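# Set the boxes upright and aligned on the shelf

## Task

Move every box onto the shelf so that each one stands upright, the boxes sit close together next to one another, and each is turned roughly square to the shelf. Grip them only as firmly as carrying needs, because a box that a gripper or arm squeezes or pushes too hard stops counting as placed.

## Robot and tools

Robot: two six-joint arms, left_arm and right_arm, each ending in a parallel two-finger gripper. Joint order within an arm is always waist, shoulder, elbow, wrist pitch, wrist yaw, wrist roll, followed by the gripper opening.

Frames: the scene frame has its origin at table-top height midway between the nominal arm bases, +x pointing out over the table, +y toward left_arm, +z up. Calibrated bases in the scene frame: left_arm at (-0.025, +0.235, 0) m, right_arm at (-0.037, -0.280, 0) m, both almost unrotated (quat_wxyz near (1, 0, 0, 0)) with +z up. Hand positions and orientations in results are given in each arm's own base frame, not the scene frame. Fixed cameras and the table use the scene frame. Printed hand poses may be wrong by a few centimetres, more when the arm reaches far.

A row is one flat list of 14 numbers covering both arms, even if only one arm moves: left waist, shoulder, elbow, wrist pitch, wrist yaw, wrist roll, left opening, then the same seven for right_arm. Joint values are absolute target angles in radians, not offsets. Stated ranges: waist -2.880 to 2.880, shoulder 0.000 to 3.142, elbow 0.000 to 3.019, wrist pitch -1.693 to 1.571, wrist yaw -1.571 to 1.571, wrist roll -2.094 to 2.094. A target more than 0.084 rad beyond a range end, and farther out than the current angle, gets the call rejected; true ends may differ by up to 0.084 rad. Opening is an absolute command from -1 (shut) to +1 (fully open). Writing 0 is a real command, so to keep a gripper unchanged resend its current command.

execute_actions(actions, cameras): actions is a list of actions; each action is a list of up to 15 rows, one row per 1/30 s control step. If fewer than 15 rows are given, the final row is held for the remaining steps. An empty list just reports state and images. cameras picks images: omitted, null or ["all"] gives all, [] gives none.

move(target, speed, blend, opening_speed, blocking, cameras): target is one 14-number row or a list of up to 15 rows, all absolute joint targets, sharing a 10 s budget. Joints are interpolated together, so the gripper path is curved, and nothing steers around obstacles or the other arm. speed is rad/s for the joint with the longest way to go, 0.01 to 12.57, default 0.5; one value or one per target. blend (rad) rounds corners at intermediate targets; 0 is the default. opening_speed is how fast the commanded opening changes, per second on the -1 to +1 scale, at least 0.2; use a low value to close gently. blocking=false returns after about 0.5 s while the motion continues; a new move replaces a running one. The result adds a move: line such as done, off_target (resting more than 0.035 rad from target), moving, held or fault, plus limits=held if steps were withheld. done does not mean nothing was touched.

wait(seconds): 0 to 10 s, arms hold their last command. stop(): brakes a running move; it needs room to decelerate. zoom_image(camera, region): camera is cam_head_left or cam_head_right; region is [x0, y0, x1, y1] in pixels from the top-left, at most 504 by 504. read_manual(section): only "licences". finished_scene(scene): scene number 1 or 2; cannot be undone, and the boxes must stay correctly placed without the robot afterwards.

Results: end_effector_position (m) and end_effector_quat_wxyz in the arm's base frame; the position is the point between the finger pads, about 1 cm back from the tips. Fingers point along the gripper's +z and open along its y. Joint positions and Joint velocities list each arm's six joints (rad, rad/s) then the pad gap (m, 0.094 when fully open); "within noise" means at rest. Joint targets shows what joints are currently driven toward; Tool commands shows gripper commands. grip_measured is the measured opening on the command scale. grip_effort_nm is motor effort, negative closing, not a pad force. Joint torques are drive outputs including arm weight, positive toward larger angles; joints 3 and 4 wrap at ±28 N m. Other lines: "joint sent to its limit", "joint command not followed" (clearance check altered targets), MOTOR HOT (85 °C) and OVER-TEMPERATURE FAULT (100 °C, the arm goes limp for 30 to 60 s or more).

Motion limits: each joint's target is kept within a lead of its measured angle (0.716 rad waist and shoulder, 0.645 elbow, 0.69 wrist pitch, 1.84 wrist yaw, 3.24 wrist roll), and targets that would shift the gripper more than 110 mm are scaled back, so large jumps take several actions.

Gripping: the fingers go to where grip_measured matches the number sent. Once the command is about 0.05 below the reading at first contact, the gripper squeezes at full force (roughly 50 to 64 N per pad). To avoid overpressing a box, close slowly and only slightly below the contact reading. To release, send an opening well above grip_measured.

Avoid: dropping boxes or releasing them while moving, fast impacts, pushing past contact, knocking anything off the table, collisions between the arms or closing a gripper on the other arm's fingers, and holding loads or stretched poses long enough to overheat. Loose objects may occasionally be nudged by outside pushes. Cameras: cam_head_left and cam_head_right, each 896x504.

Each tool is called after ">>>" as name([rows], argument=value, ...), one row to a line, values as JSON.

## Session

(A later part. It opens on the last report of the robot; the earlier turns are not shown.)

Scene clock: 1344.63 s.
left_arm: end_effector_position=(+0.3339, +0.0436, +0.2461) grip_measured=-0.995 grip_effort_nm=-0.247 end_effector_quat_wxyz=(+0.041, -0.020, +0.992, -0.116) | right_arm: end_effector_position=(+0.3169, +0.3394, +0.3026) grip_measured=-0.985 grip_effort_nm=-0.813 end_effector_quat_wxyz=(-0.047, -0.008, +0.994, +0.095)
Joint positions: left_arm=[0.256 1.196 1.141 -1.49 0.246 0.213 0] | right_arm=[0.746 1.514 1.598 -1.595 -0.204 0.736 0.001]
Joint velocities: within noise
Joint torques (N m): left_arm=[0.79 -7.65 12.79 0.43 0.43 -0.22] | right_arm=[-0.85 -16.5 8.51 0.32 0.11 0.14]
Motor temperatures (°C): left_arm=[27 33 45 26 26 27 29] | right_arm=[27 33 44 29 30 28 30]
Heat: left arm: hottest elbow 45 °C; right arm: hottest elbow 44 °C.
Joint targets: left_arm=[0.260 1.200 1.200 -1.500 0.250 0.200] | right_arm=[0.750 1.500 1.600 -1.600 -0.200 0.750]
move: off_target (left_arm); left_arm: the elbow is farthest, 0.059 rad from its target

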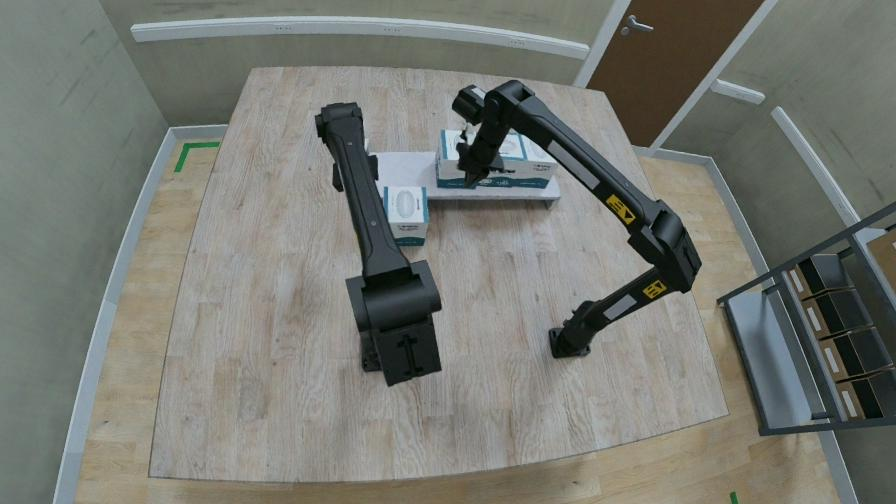

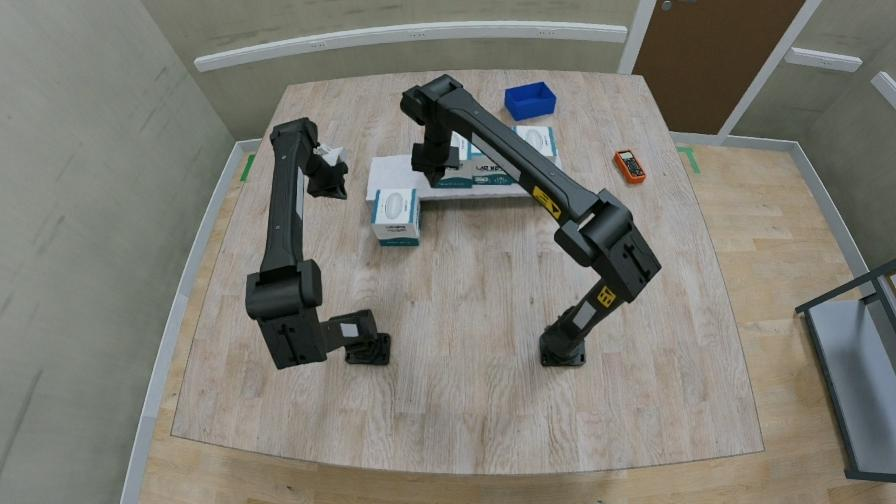

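>>> move([
  [0.1836,1.364,1.225,-1.448,0.257,0.19,-1,0.7255,1.6254,1.478,-1.2475,-0.195,0.42,-1],
  [0.159,1.470,0.960,-1.104,0.258,0.165,-1,0.7315,1.719,1.280,-0.955,-0.194,0.435,-1],
], speed=[0.4,0.25])

>>> zoom_image(camera="cam_head_right", region=[330, 110, 510, 290])

>>> zoom_image(camera="cam_head_left", region=[330, 110, 510, 290])

Scene clock: 1442.80 s.
left_arm: end_effector_position=(+0.3728, +0.0186, +0.0882) grip_measured=-0.995 grip_effort_nm=-0.256 end_effector_quat_wxyz=(-0.005, +0.002, +0.992, -0.129) | right_arm: end_effector_position=(+0.3702, +0.3798, +0.0963) grip_measured=-0.985 grip_effort_nm=-0.803 end_effector_quat_wxyz=(+0.016, -0.155, +0.979, +0.129)
Joint positions: left_arm=[0.167 1.467 0.958 -1.116 0.254 0.177 0] | right_arm=[0.735 1.71 1.276 -0.966 -0.198 0.439 0.001]
Joint velocities: within noise
Joint torques (N m): left_arm=[-0.38 -10.23 7.08 1.29 0.43 -0.25] | right_arm=[-1.61 -17.08 8.05 1.31 0.1 -0.01]
Motor temperatures (°C): left_arm=[27 31 48 26 26 27 29] | right_arm=[27 32 40 29 30 28 30]
Heat: left arm: hottest elbow 48 °C; right arm: hottest elbow 40 °C.
Joint targets: left_arm=[0.159 1.470 0.960 -1.104 0.258 0.165] | right_arm=[0.732 1.719 1.280 -0.955 -0.194 0.435]
move: done

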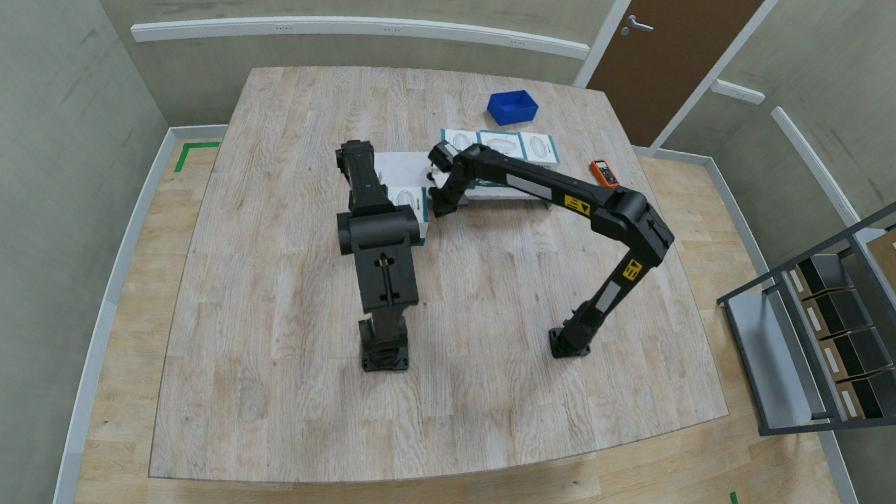

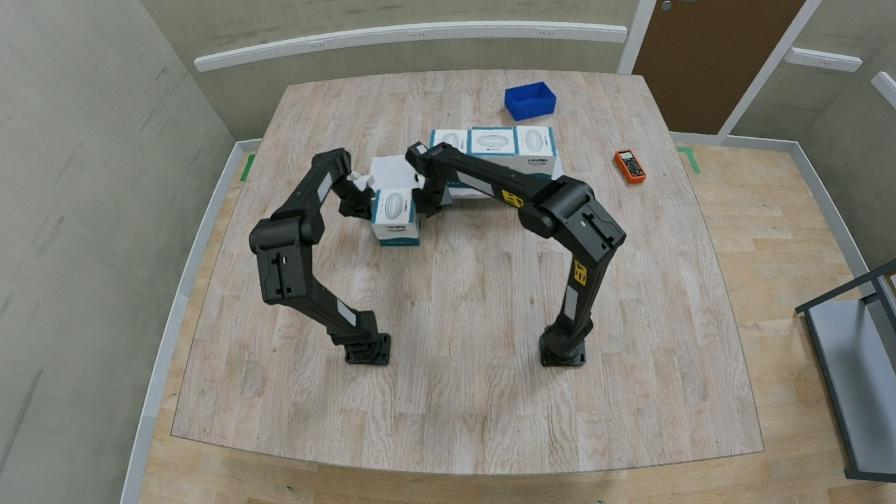

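Scaled by 2.800 from the camera's 896x504 image, which has a finer 1280x720 frame.

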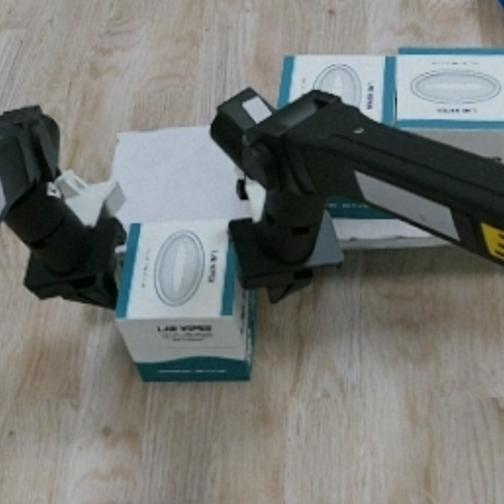

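Scaled by 2.800 from the camera's 896x504 image, which has a finer 1280x720 frame.

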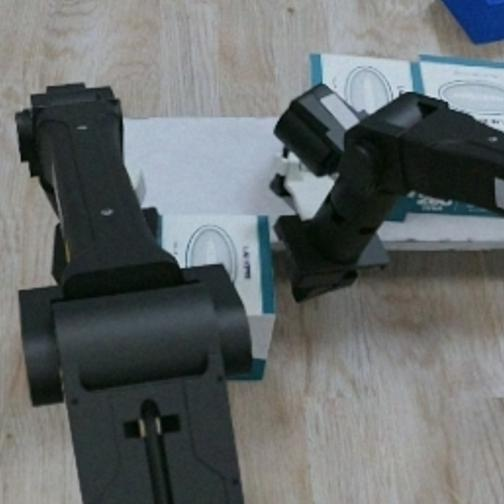

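>>> move([
  [0.107,1.461,0.955,-1.09,0.260,0.111,-1,0.754,1.7434,1.325,-0.9597,-0.190,0.456,-1],
], speed=0.05, cameras=[])

>>> move([
  [0.087,1.461,0.955,-1.09,0.260,0.111,-1,0.764,1.754,1.34,-0.9597,-0.190,0.456,-1],
], speed=0.05)

Scene clock: 1452.67 s.
left_arm: end_effector_position=(+0.3759, +0.0007, +0.0874) grip_measured=-0.995 grip_effort_nm=-0.247 end_effector_quat_wxyz=(-0.005, +0.000, +0.992, -0.129) | right_arm: end_effector_position=(+0.3666, +0.3821, +0.0863) grip_measured=-0.985 grip_effort_nm=-0.803 end_effector_quat_wxyz=(+0.008, -0.157, +0.980, +0.122)
Joint positions: left_arm=[0.119 1.467 0.956 -1.102 0.255 0.124 0] | right_arm=[0.744 1.73 1.276 -0.966 -0.194 0.442 0.001]
Joint velocities: within noise
Joint torques (N m): left_arm=[-0.73 -11.11 6.84 1.28 0.45 -0.22] | right_arm=[-0.26 -16.91 11.07 1.01 0.11 0.14]
Motor temperatures (°C): left_arm=[27 31 46 26 26 27 29] | right_arm=[27 32 40 29 30 28 30]
Heat: left arm: hottest elbow 46 °C; right arm: hottest elbow 40 °C.
Joint targets: left_arm=[0.107 1.461 0.955 -1.090 0.260 0.111] | right_arm=[0.754 1.743 1.325 -0.960 -0.190 0.456]
move: off_target (right_arm); right_arm: the elbow is farthest, 0.049 rad from its target
No camera images: "cameras" was empty.

Scene clock: 1453.47 s.
left_arm: end_effector_position=(+0.3758, -0.0065, +0.0874) grip_measured=-0.995 grip_effort_nm=-0.256 end_effector_quat_wxyz=(-0.007, +0.009, +0.992, -0.129) | right_arm: end_effector_position=(+0.3674, +0.3891, +0.0871) grip_measured=-0.985 grip_effort_nm=-0.799 end_effector_quat_wxyz=(+0.010, -0.161, +0.979, +0.123)
Joint positions: left_arm=[0.1 1.467 0.956 -1.102 0.255 0.123 0] | right_arm=[0.753 1.739 1.291 -0.966 -0.193 0.443 0.001]
Joint velocities: within noise
Joint torques (N m): left_arm=[-0.79 -11.11 6.87 1.28 0.45 -0.23] | right_arm=[-0.38 -17.03 11.15 1.02 0.07 0.12]
Motor temperatures (°C): left_arm=[27 31 46 26 26 27 29] | right_arm=[27 32 40 29 30 28 30]
Heat: left arm: hottest elbow 46 °C; right arm: hottest elbow 40 °C.
Joint targets: left_arm=[0.087 1.461 0.955 -1.090 0.260 0.111] | right_arm=[0.764 1.754 1.340 -0.960 -0.190 0.456]
move: off_target (right_arm); right_arm: the elbow is farthest, 0.049 rad from its target

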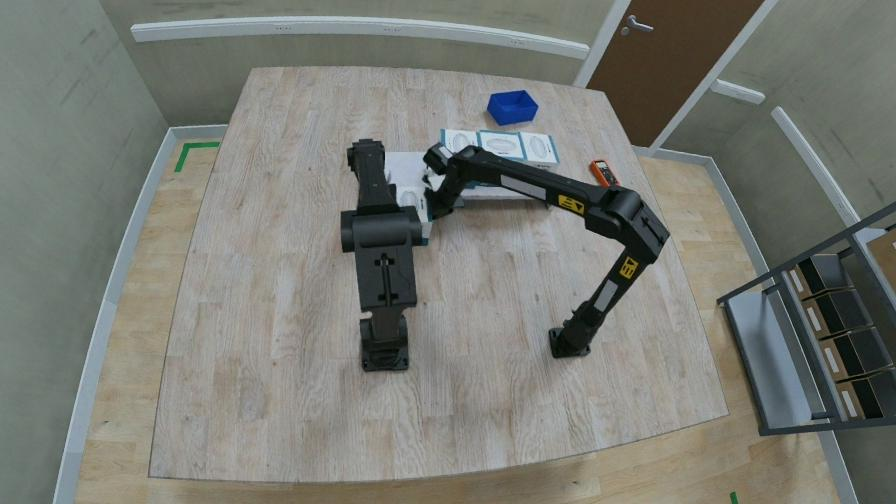

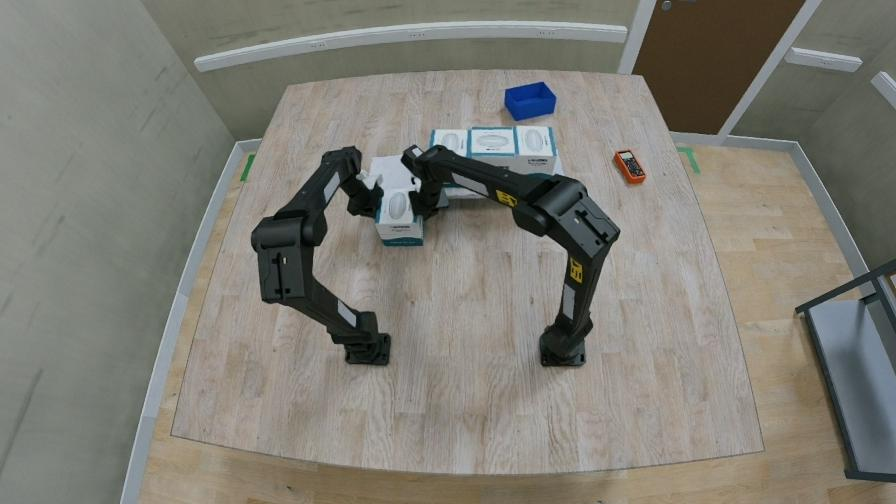

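>>> move([
  [0.077,1.461,0.955,-1.09,0.260,0.111,-1,0.780,1.766,1.385,-0.9597,-0.190,0.456,-1],
], speed=0.05)

>>> zoom_image(camera="cam_head_right", region=[340, 130, 460, 260])

Scene clock: 1460.30 s.
left_arm: end_effector_position=(+0.3760, -0.0059, +0.0872) grip_measured=-0.995 grip_effort_nm=-0.242 end_effector_quat_wxyz=(-0.007, +0.006, +0.992, -0.127) | right_arm: end_effector_position=(+0.3747, +0.3943, +0.0902) grip_measured=-0.985 grip_effort_nm=-0.803 end_effector_quat_wxyz=(+0.016, -0.159, +0.979, +0.123)
Joint positions: left_arm=[0.099 1.467 0.956 -1.101 0.251 0.118 0] | right_arm=[0.753 1.751 1.315 -0.968 -0.186 0.447 0.001]
Joint velocities: within noise
Joint torques (N m): left_arm=[-1.67 -10.99 6.83 1.24 0.64 -0.21] | right_arm=[0.97 -17.26 12.59 1.21 -0.19 0.1]
Motor temperatures (°C): left_arm=[27 31 45 26 26 27 29] | right_arm=[27 32 41 29 30 28 30]
Heat: left arm: hottest elbow 45 °C; right arm: hottest elbow 41 °C.
Joint targets: left_arm=[0.077 1.461 0.955 -1.090 0.260 0.111] | right_arm=[0.780 1.766 1.385 -0.960 -0.190 0.456]
move: off_target (right_arm); right_arm: the elbow is farthest, 0.070 rad from its target

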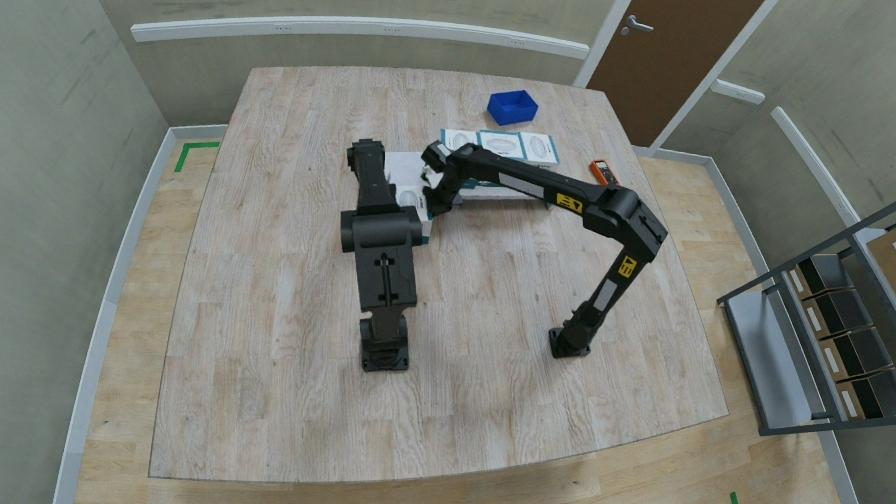

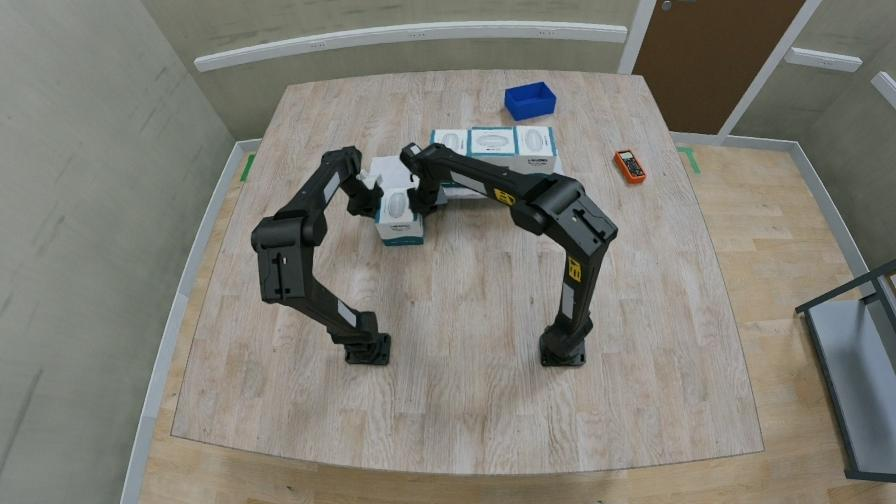

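Scaled by 3.877 from the camera's 896x504 image, which has a finer 1280x720 frame.

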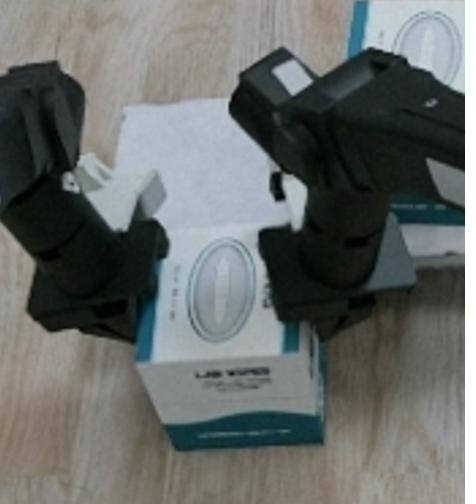

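>>> move([
  [0.060,1.461,0.995,-1.09,0.260,0.111,-1,0.803,1.768,1.415,-0.9597,-0.190,0.456,-1],
], speed=0.05)

Scene clock: 1465.37 s.
left_arm: end_effector_position=(+0.3761, -0.0042, +0.0868) grip_measured=-0.995 grip_effort_nm=-0.252 end_effector_quat_wxyz=(-0.007, +0.005, +0.993, -0.122) | right_arm: end_effector_position=(+0.3747, +0.3976, +0.0928) grip_measured=-0.985 grip_effort_nm=-0.808 end_effector_quat_wxyz=(+0.017, -0.160, +0.980, +0.120)
Joint positions: left_arm=[0.099 1.467 0.956 -1.1 0.241 0.113 0] | right_arm=[0.76 1.754 1.329 -0.98 -0.178 0.452 0.001]
Joint velocities: within noise
Joint torques (N m): left_arm=[-3.14 -11.16 10.02 1.18 1.04 -0.13] | right_arm=[2.26 -17.73 13.67 1.69 -0.47 0.04]
Motor temperatures (°C): left_arm=[27 31 44 26 26 27 29] | right_arm=[27 32 42 29 30 28 30]
Heat: left arm: hottest elbow 44 °C; right arm: hottest elbow 42 °C.
Joint targets: left_arm=[0.060 1.461 0.995 -1.090 0.260 0.111] | right_arm=[0.803 1.768 1.415 -0.960 -0.190 0.456]
move: off_target (left_arm, right_arm); left_arm: the waist is farthest, 0.039 rad from its target; right_arm: the elbow is farthest, 0.086 rad from its target

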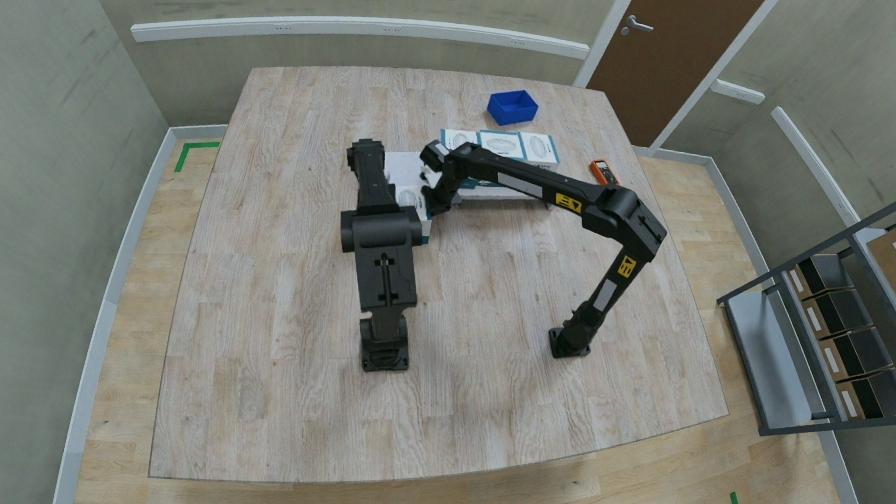

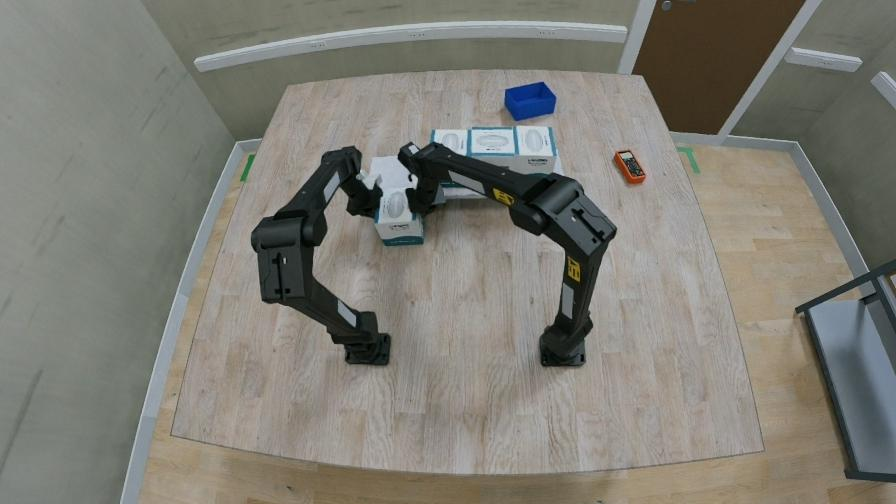

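>>> move([
  [0.061,1.394,1.112,-1.233,0.26,0.111,-1,0.807,1.717,1.488,-1.085,-0.19,0.456,-1],
], speed=0.06)

>>> zoom_image(camera="cam_head_right", region=[340, 130, 460, 260])

Scene clock: 1481.67 s.
left_arm: end_effector_position=(+0.3839, -0.0017, +0.1353) grip_measured=-0.995 grip_effort_nm=-0.247 end_effector_quat_wxyz=(-0.001, +0.005, +0.993, -0.116) | right_arm: end_effector_position=(+0.3777, +0.3995, +0.1353) grip_measured=-0.985 grip_effort_nm=-0.803 end_effector_quat_wxyz=(+0.015, -0.156, +0.981, +0.114)
Joint positions: left_arm=[0.099 1.42 1.049 -1.225 0.23 0.113 0] | right_arm=[0.761 1.727 1.413 -1.1 -0.171 0.458 0.001]
Joint velocities: within noise
Joint torques (N m): left_arm=[-3.14 -12.16 12.42 0.44 1.52 -0.14] | right_arm=[2.55 -19.78 13.35 1.42 -0.72 0]
Motor temperatures (°C): left_arm=[27 31 44 26 26 27 29] | right_arm=[27 33 43 29 30 28 30]
Heat: left arm: hottest elbow 44 °C; right arm: hottest elbow 43 °C.
Joint targets: left_arm=[0.061 1.394 1.112 -1.233 0.260 0.111] | right_arm=[0.807 1.717 1.488 -1.085 -0.190 0.456]
move: off_target (left_arm, right_arm); left_arm: the elbow is farthest, 0.063 rad from its target; right_arm: the elbow is farthest, 0.075 rad from its target

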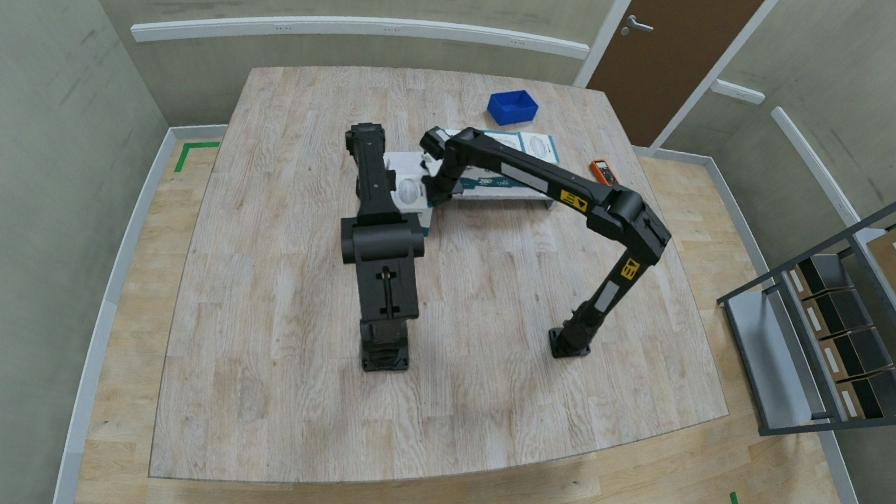

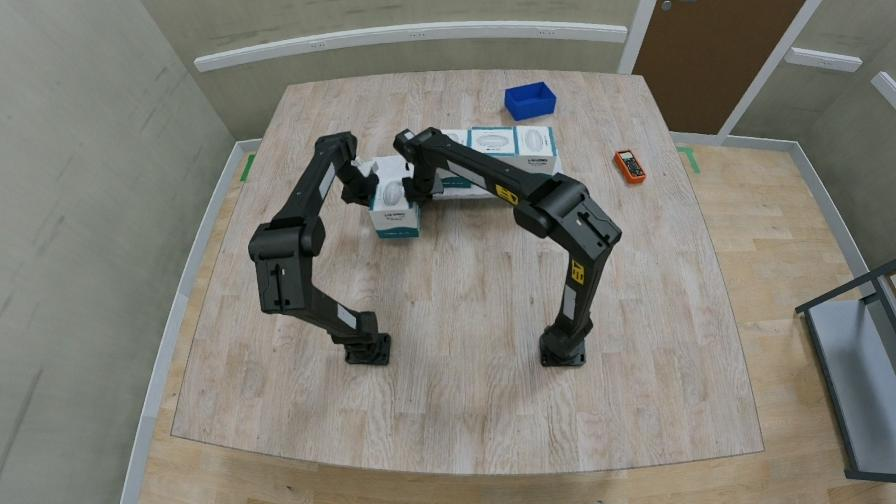

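Scaled by 3.877 from the camera's 896x504 image, which has a finer 1280x720 frame.

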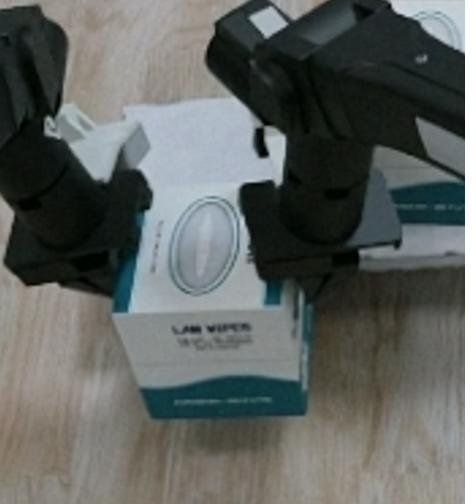

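>>> move([
  [0.062,1.325,1.201,-1.371,0.26,0.113,-1,0.811,1.652,1.561,-1.215,-0.19,0.456,-1],
], speed=0.1)

>>> zoom_image(camera="cam_head_right", region=[340, 120, 460, 250])

Scene clock: 1487.80 s.
left_arm: end_effector_position=(+0.3807, -0.0024, +0.1960) grip_measured=-0.995 grip_effort_nm=-0.261 end_effector_quat_wxyz=(+0.015, +0.007, +0.993, -0.115) | right_arm: end_effector_position=(+0.3721, +0.3973, +0.1974) grip_measured=-0.985 grip_effort_nm=-0.803 end_effector_quat_wxyz=(+0.024, -0.159, +0.980, +0.121)
Joint positions: left_arm=[0.099 1.345 1.141 -1.361 0.233 0.113 0] | right_arm=[0.765 1.662 1.492 -1.223 -0.171 0.458 0.001]
Joint velocities: within noise
Joint torques (N m): left_arm=[-3.14 -11.52 12.68 0.43 1.4 -0.13] | right_arm=[2.43 -18.78 13.24 1.13 -0.72 0.01]
Motor temperatures (°C): left_arm=[27 31 44 26 27 27 29] | right_arm=[27 33 44 29 30 28 30]
Heat: left arm: hottest elbow 44 °C; right arm: hottest elbow 44 °C.
Joint targets: left_arm=[0.062 1.325 1.201 -1.371 0.260 0.113] | right_arm=[0.811 1.652 1.561 -1.215 -0.190 0.456]
move: off_target (left_arm, right_arm); left_arm: the elbow is farthest, 0.060 rad from its target; right_arm: the elbow is farthest, 0.069 rad from its target

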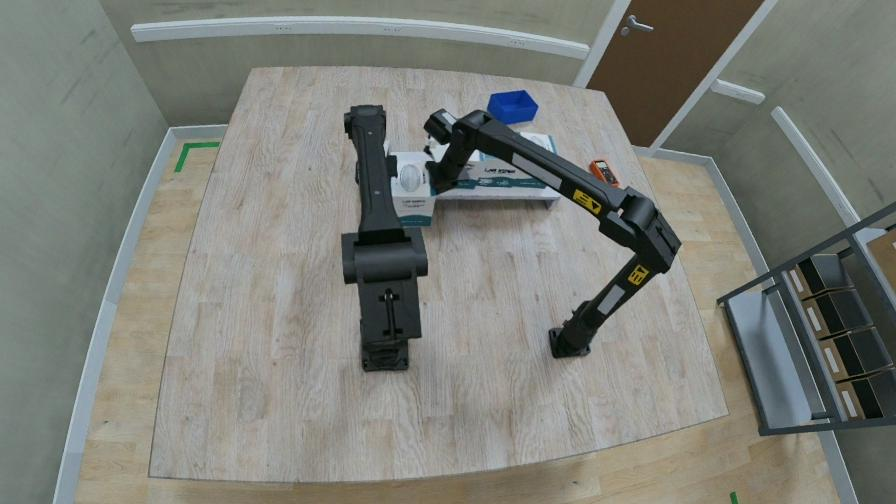

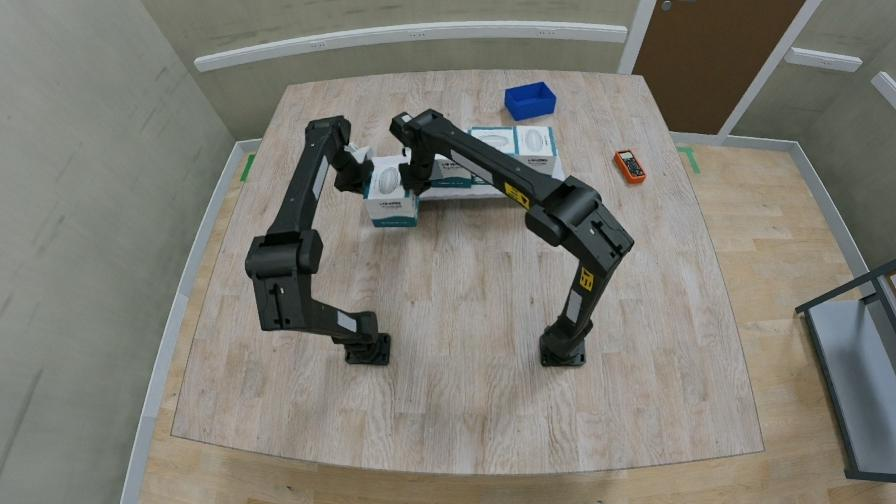

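Scaled by 3.877 from the camera's 896x504 image, which has a finer 1280x720 frame.

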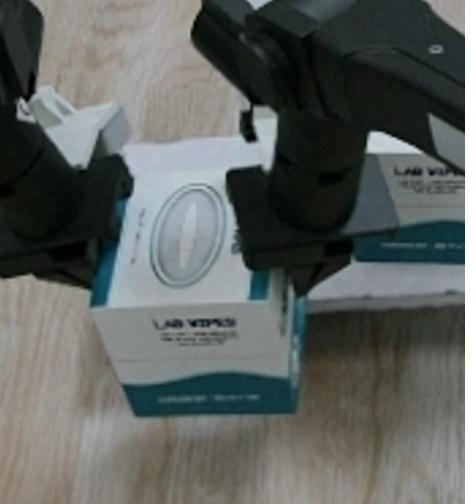

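>>> move([
  [0.058,1.541,1.416,-1.387,0.26,0.118,-1,0.740,1.838,1.793,-1.285,-0.20,0.385,-1],
  [0.055,1.739,1.674,-1.441,0.26,0.121,-1,0.683,2.038,2.088,-1.40,-0.212,0.325,-1],
], speed=0.2, blend=0.05)

>>> zoom_image(camera="cam_head_right", region=[340, 90, 480, 230])

Scene clock: 1520.10 s.
left_arm: end_effector_position=(+0.5341, +0.0152, +0.2008) grip_measured=-0.995 grip_effort_nm=-0.266 end_effector_quat_wxyz=(+0.016, +0.007, +0.993, -0.114) | right_arm: end_effector_position=(+0.5214, +0.4194, +0.2013) grip_measured=-0.985 grip_effort_nm=-0.808 end_effector_quat_wxyz=(+0.027, -0.143, +0.982, +0.117)
Joint positions: left_arm=[0.103 1.74 1.608 -1.432 0.23 0.117 0] | right_arm=[0.632 2.021 2.019 -1.408 -0.182 0.357 0.001]
Joint velocities: within noise
Joint torques (N m): left_arm=[-3.84 -16.03 13.3 0.39 1.53 -0.07] | right_arm=[3.02 -23.12 13.41 1.18 -1.15 -0.27]
Motor temperatures (°C): left_arm=[27 31 47 26 28 27 29] | right_arm=[28 34 46 29 31 28 30]
Heat: left arm: hottest elbow 47 °C; right arm: hottest elbow 46 °C.
Joint targets: left_arm=[0.055 1.739 1.674 -1.441 0.260 0.121] | right_arm=[0.683 2.038 2.088 -1.400 -0.212 0.325]
move: off_target (left_arm, right_arm); left_arm: the elbow is farthest, 0.066 rad from its target; right_arm: the elbow is farthest, 0.069 rad from its target

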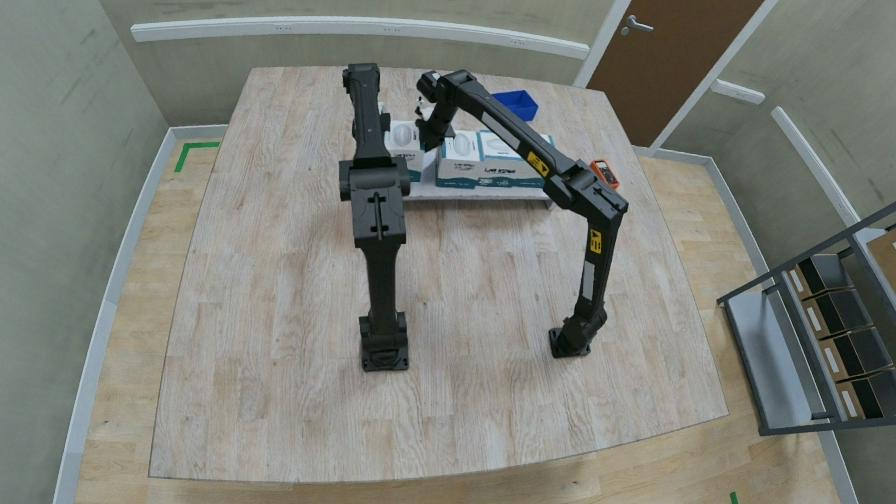

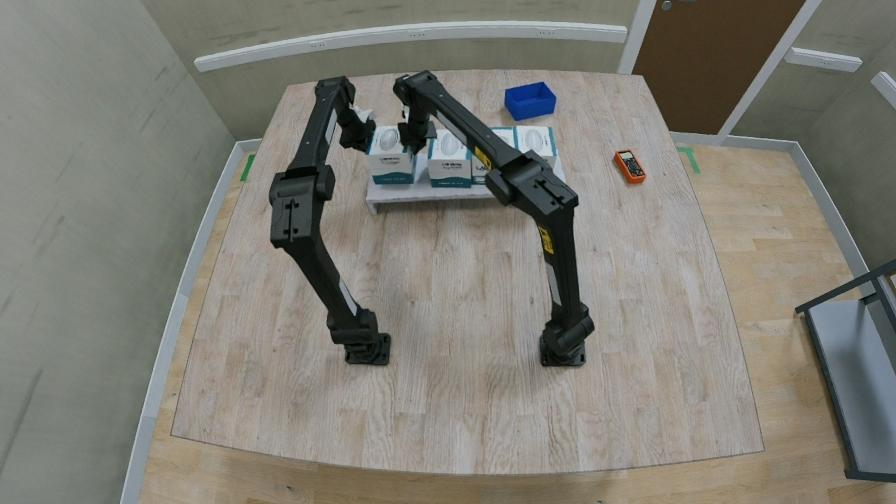

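Scaled by 3.600 from the camera's 896x504 image, which has a finer 1280x720 frame.

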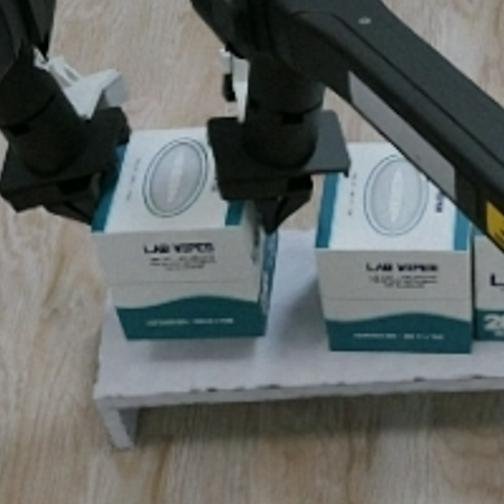

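>>> move([
  [0.055,1.739,1.618,-1.436,0.26,0.121,-1,0.683,2.038,2.036,-1.389,-0.212,0.325,-1],
  [0.055,1.75,1.54,-1.371,0.26,0.121,-1,0.683,2.043,1.942,-1.328,-0.212,0.325,-1],
], speed=[0.1,0.05])

>>> zoom_image(camera="cam_head_right", region=[340, 90, 480, 230])

Scene clock: 1535.83 s.
left_arm: end_effector_position=(+0.5260, +0.0139, +0.1724) grip_measured=-0.995 grip_effort_nm=-0.247 end_effector_quat_wxyz=(+0.003, +0.006, +0.993, -0.117) | right_arm: end_effector_position=(+0.5147, +0.4166, +0.1702) grip_measured=-0.985 grip_effort_nm=-0.803 end_effector_quat_wxyz=(+0.014, -0.146, +0.982, +0.116)
Joint positions: left_arm=[0.103 1.748 1.543 -1.386 0.233 0.117 0] | right_arm=[0.632 2.022 1.941 -1.355 -0.192 0.349 0.001]
Joint velocities: within noise
Joint torques (N m): left_arm=[-4.01 -15.91 7.6 1.42 1.4 -0.09] | right_arm=[3.02 -22.48 8.49 1.89 -0.78 -0.18]
Motor temperatures (°C): left_arm=[27 32 46 26 28 27 29] | right_arm=[28 33 46 29 31 28 30]
Heat: left arm: hottest elbow 46 °C; right arm: hottest elbow 46 °C.
Joint targets: left_arm=[0.055 1.750 1.540 -1.371 0.260 0.121] | right_arm=[0.683 2.043 1.942 -1.328 -0.212 0.325]
move: off_target (left_arm, right_arm); left_arm: the waist is farthest, 0.048 rad from its target; right_arm: the waist is farthest, 0.051 rad from its target

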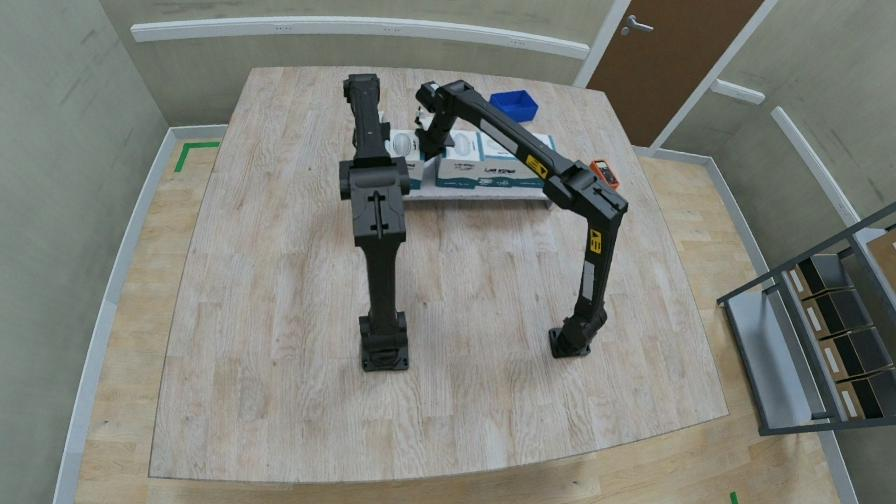

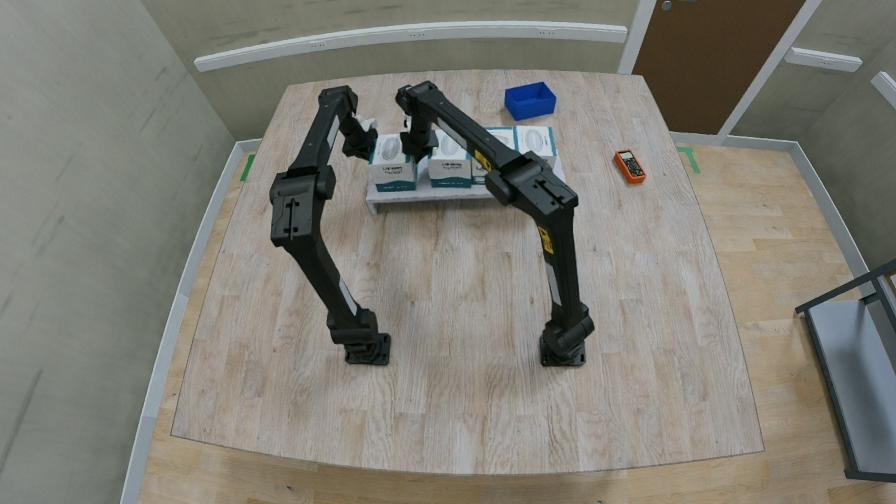

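Scaled by 3.600 from the camera's 896x504 image, which has a finer 1280x720 frame.

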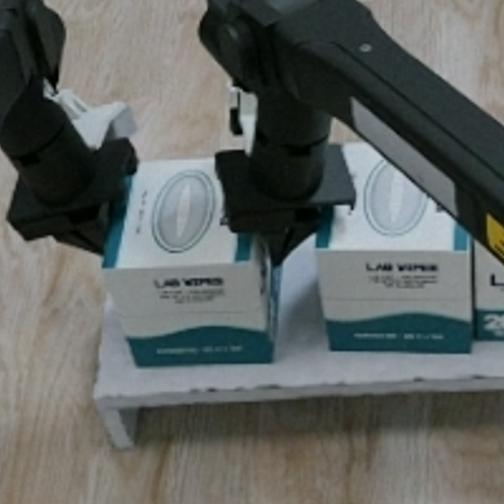

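>>> move([
  [0.055,1.752,1.60,-1.376,0.26,0.121,-1,0.678,2.043,2.0,-1.34,-0.212,0.325,-1],
  [0.055,1.778,1.636,-1.386,0.26,0.121,-1,0.672,2.067,2.045,-1.352,-0.212,0.325,-1],
  [0.055,1.782,1.57,-1.366,0.26,0.121,-1,0.672,2.073,1.977,-1.332,-0.212,0.325,-1],
], speed=[0.1,0.05,0.06])

>>> zoom_image(camera="cam_head_right", region=[340, 90, 480, 230])

Scene clock: 1549.33 s.
left_arm: end_effector_position=(+0.5375, +0.0152, +0.1724) grip_measured=-0.995 grip_effort_nm=-0.247 end_effector_quat_wxyz=(+0.009, +0.006, +0.993, -0.116) | right_arm: end_effector_position=(+0.5239, +0.4192, +0.1705) grip_measured=-0.985 grip_effort_nm=-0.808 end_effector_quat_wxyz=(+0.018, -0.144, +0.982, +0.118)
Joint positions: left_arm=[0.103 1.771 1.574 -1.383 0.232 0.117 0] | right_arm=[0.627 2.043 1.975 -1.36 -0.192 0.349 0.001]
Joint velocities: within noise
Joint torques (N m): left_arm=[-4.01 -15.62 7.56 1.58 1.45 -0.09] | right_arm=[2.55 -22.12 8.64 1.94 -0.78 -0.18]
Motor temperatures (°C): left_arm=[27 32 45 26 28 27 29] | right_arm=[28 34 46 29 31 28 30]
Heat: left arm: hottest elbow 45 °C; right arm: hottest elbow 46 °C.
Joint targets: left_arm=[0.055 1.782 1.570 -1.366 0.260 0.121] | right_arm=[0.672 2.073 1.977 -1.332 -0.212 0.325]
move: off_target (left_arm, right_arm); left_arm: the waist is farthest, 0.048 rad from its target; right_arm: the waist is farthest, 0.045 rad from its target

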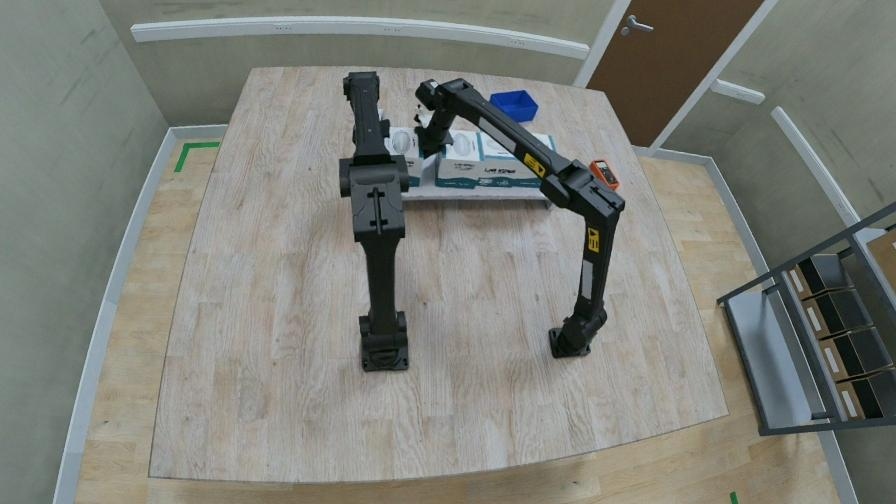

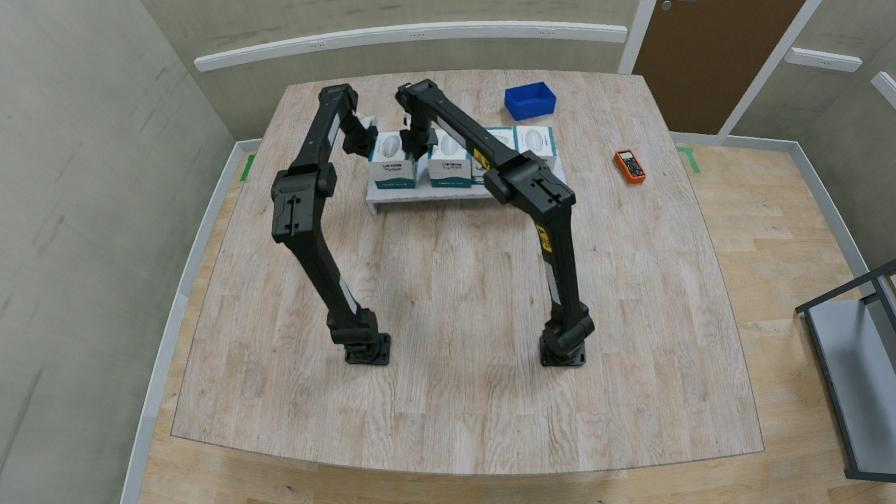

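Scaled by 3.600 from the camera's 896x504 image, which has a finer 1280x720 frame.

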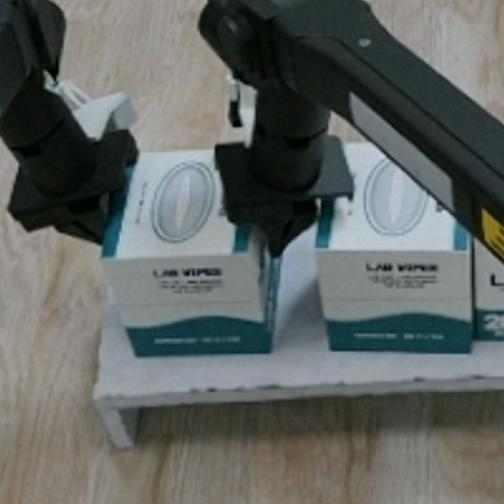

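>>> move([
  [0.092,1.776,1.57,-1.37,0.26,0.121,-1,0.632,2.06,1.977,-1.35,-0.20,0.325,-1],
  [0.125,1.770,1.57,-1.375,0.25,0.121,-1,0.598,2.05,1.977,-1.36,-0.20,0.33,-1],
  [0.125,1.770,1.57,-1.375,0.25,0.121,-1,0.598,2.06,2.36,-1.66,-0.20,0.33,-1],
], speed=[0.08,0.08,0.25])

>>> zoom_image(camera="cam_head_right", region=[340, 90, 480, 230])

Scene clock: 1563.47 s.
left_arm: end_effector_position=(+0.5358, +0.0204, +0.1710) grip_measured=-0.995 grip_effort_nm=-0.256 end_effector_quat_wxyz=(+0.008, -0.001, +0.992, -0.123) | right_arm: end_effector_position=(+0.5296, +0.4089, +0.2987) grip_measured=-0.985 grip_effort_nm=-0.813 end_effector_quat_wxyz=(+0.037, -0.140, +0.981, +0.129)
Joint positions: left_arm=[0.117 1.771 1.569 -1.383 0.247 0.117 0] | right_arm=[0.608 2.045 2.311 -1.652 -0.197 0.344 0.001]
Joint velocities: within noise
Joint torques (N m): left_arm=[1.03 -16.5 7.92 1.13 0.37 -0.09] | right_arm=[-2.02 -23.18 11.75 0.42 -0.15 -0.1]
Motor temperatures (°C): left_arm=[27 32 43 26 28 27 29] | right_arm=[28 34 45 29 31 28 30]
Heat: left arm: hottest elbow 43 °C; right arm: hottest elbow 45 °C.
Joint targets: left_arm=[0.125 1.770 1.570 -1.375 0.250 0.121] | right_arm=[0.598 2.060 2.360 -1.660 -0.200 0.330]
move: off_target (right_arm); right_arm: the elbow is farthest, 0.049 rad from its target

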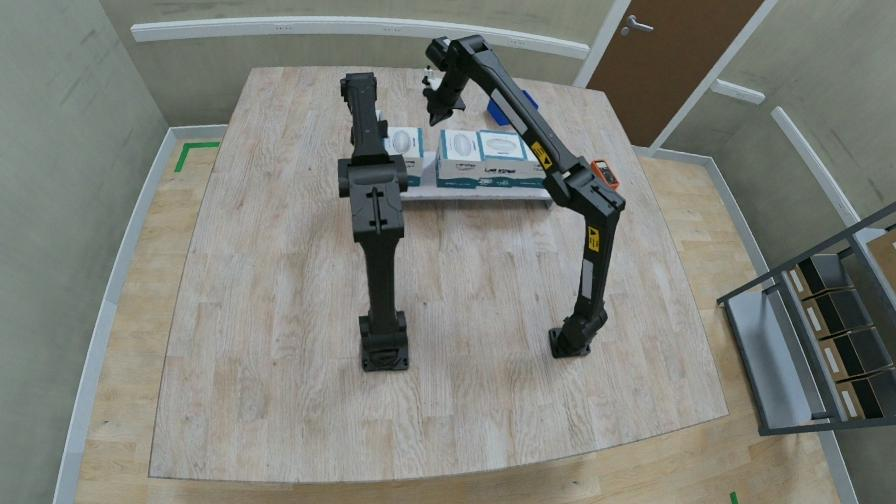

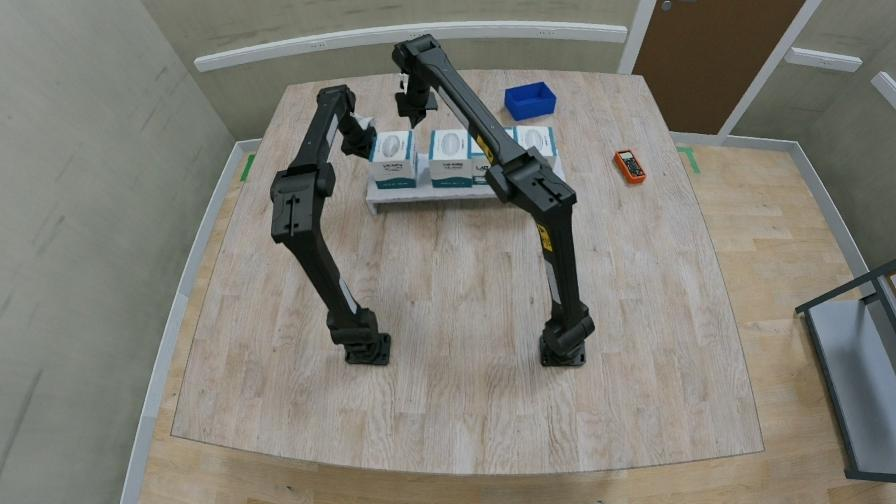

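Scaled by 3.600 from the camera's 896x504 image, which has a finer 1280x720 frame.

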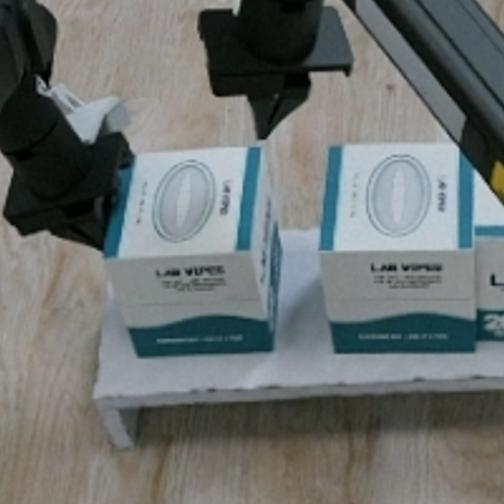

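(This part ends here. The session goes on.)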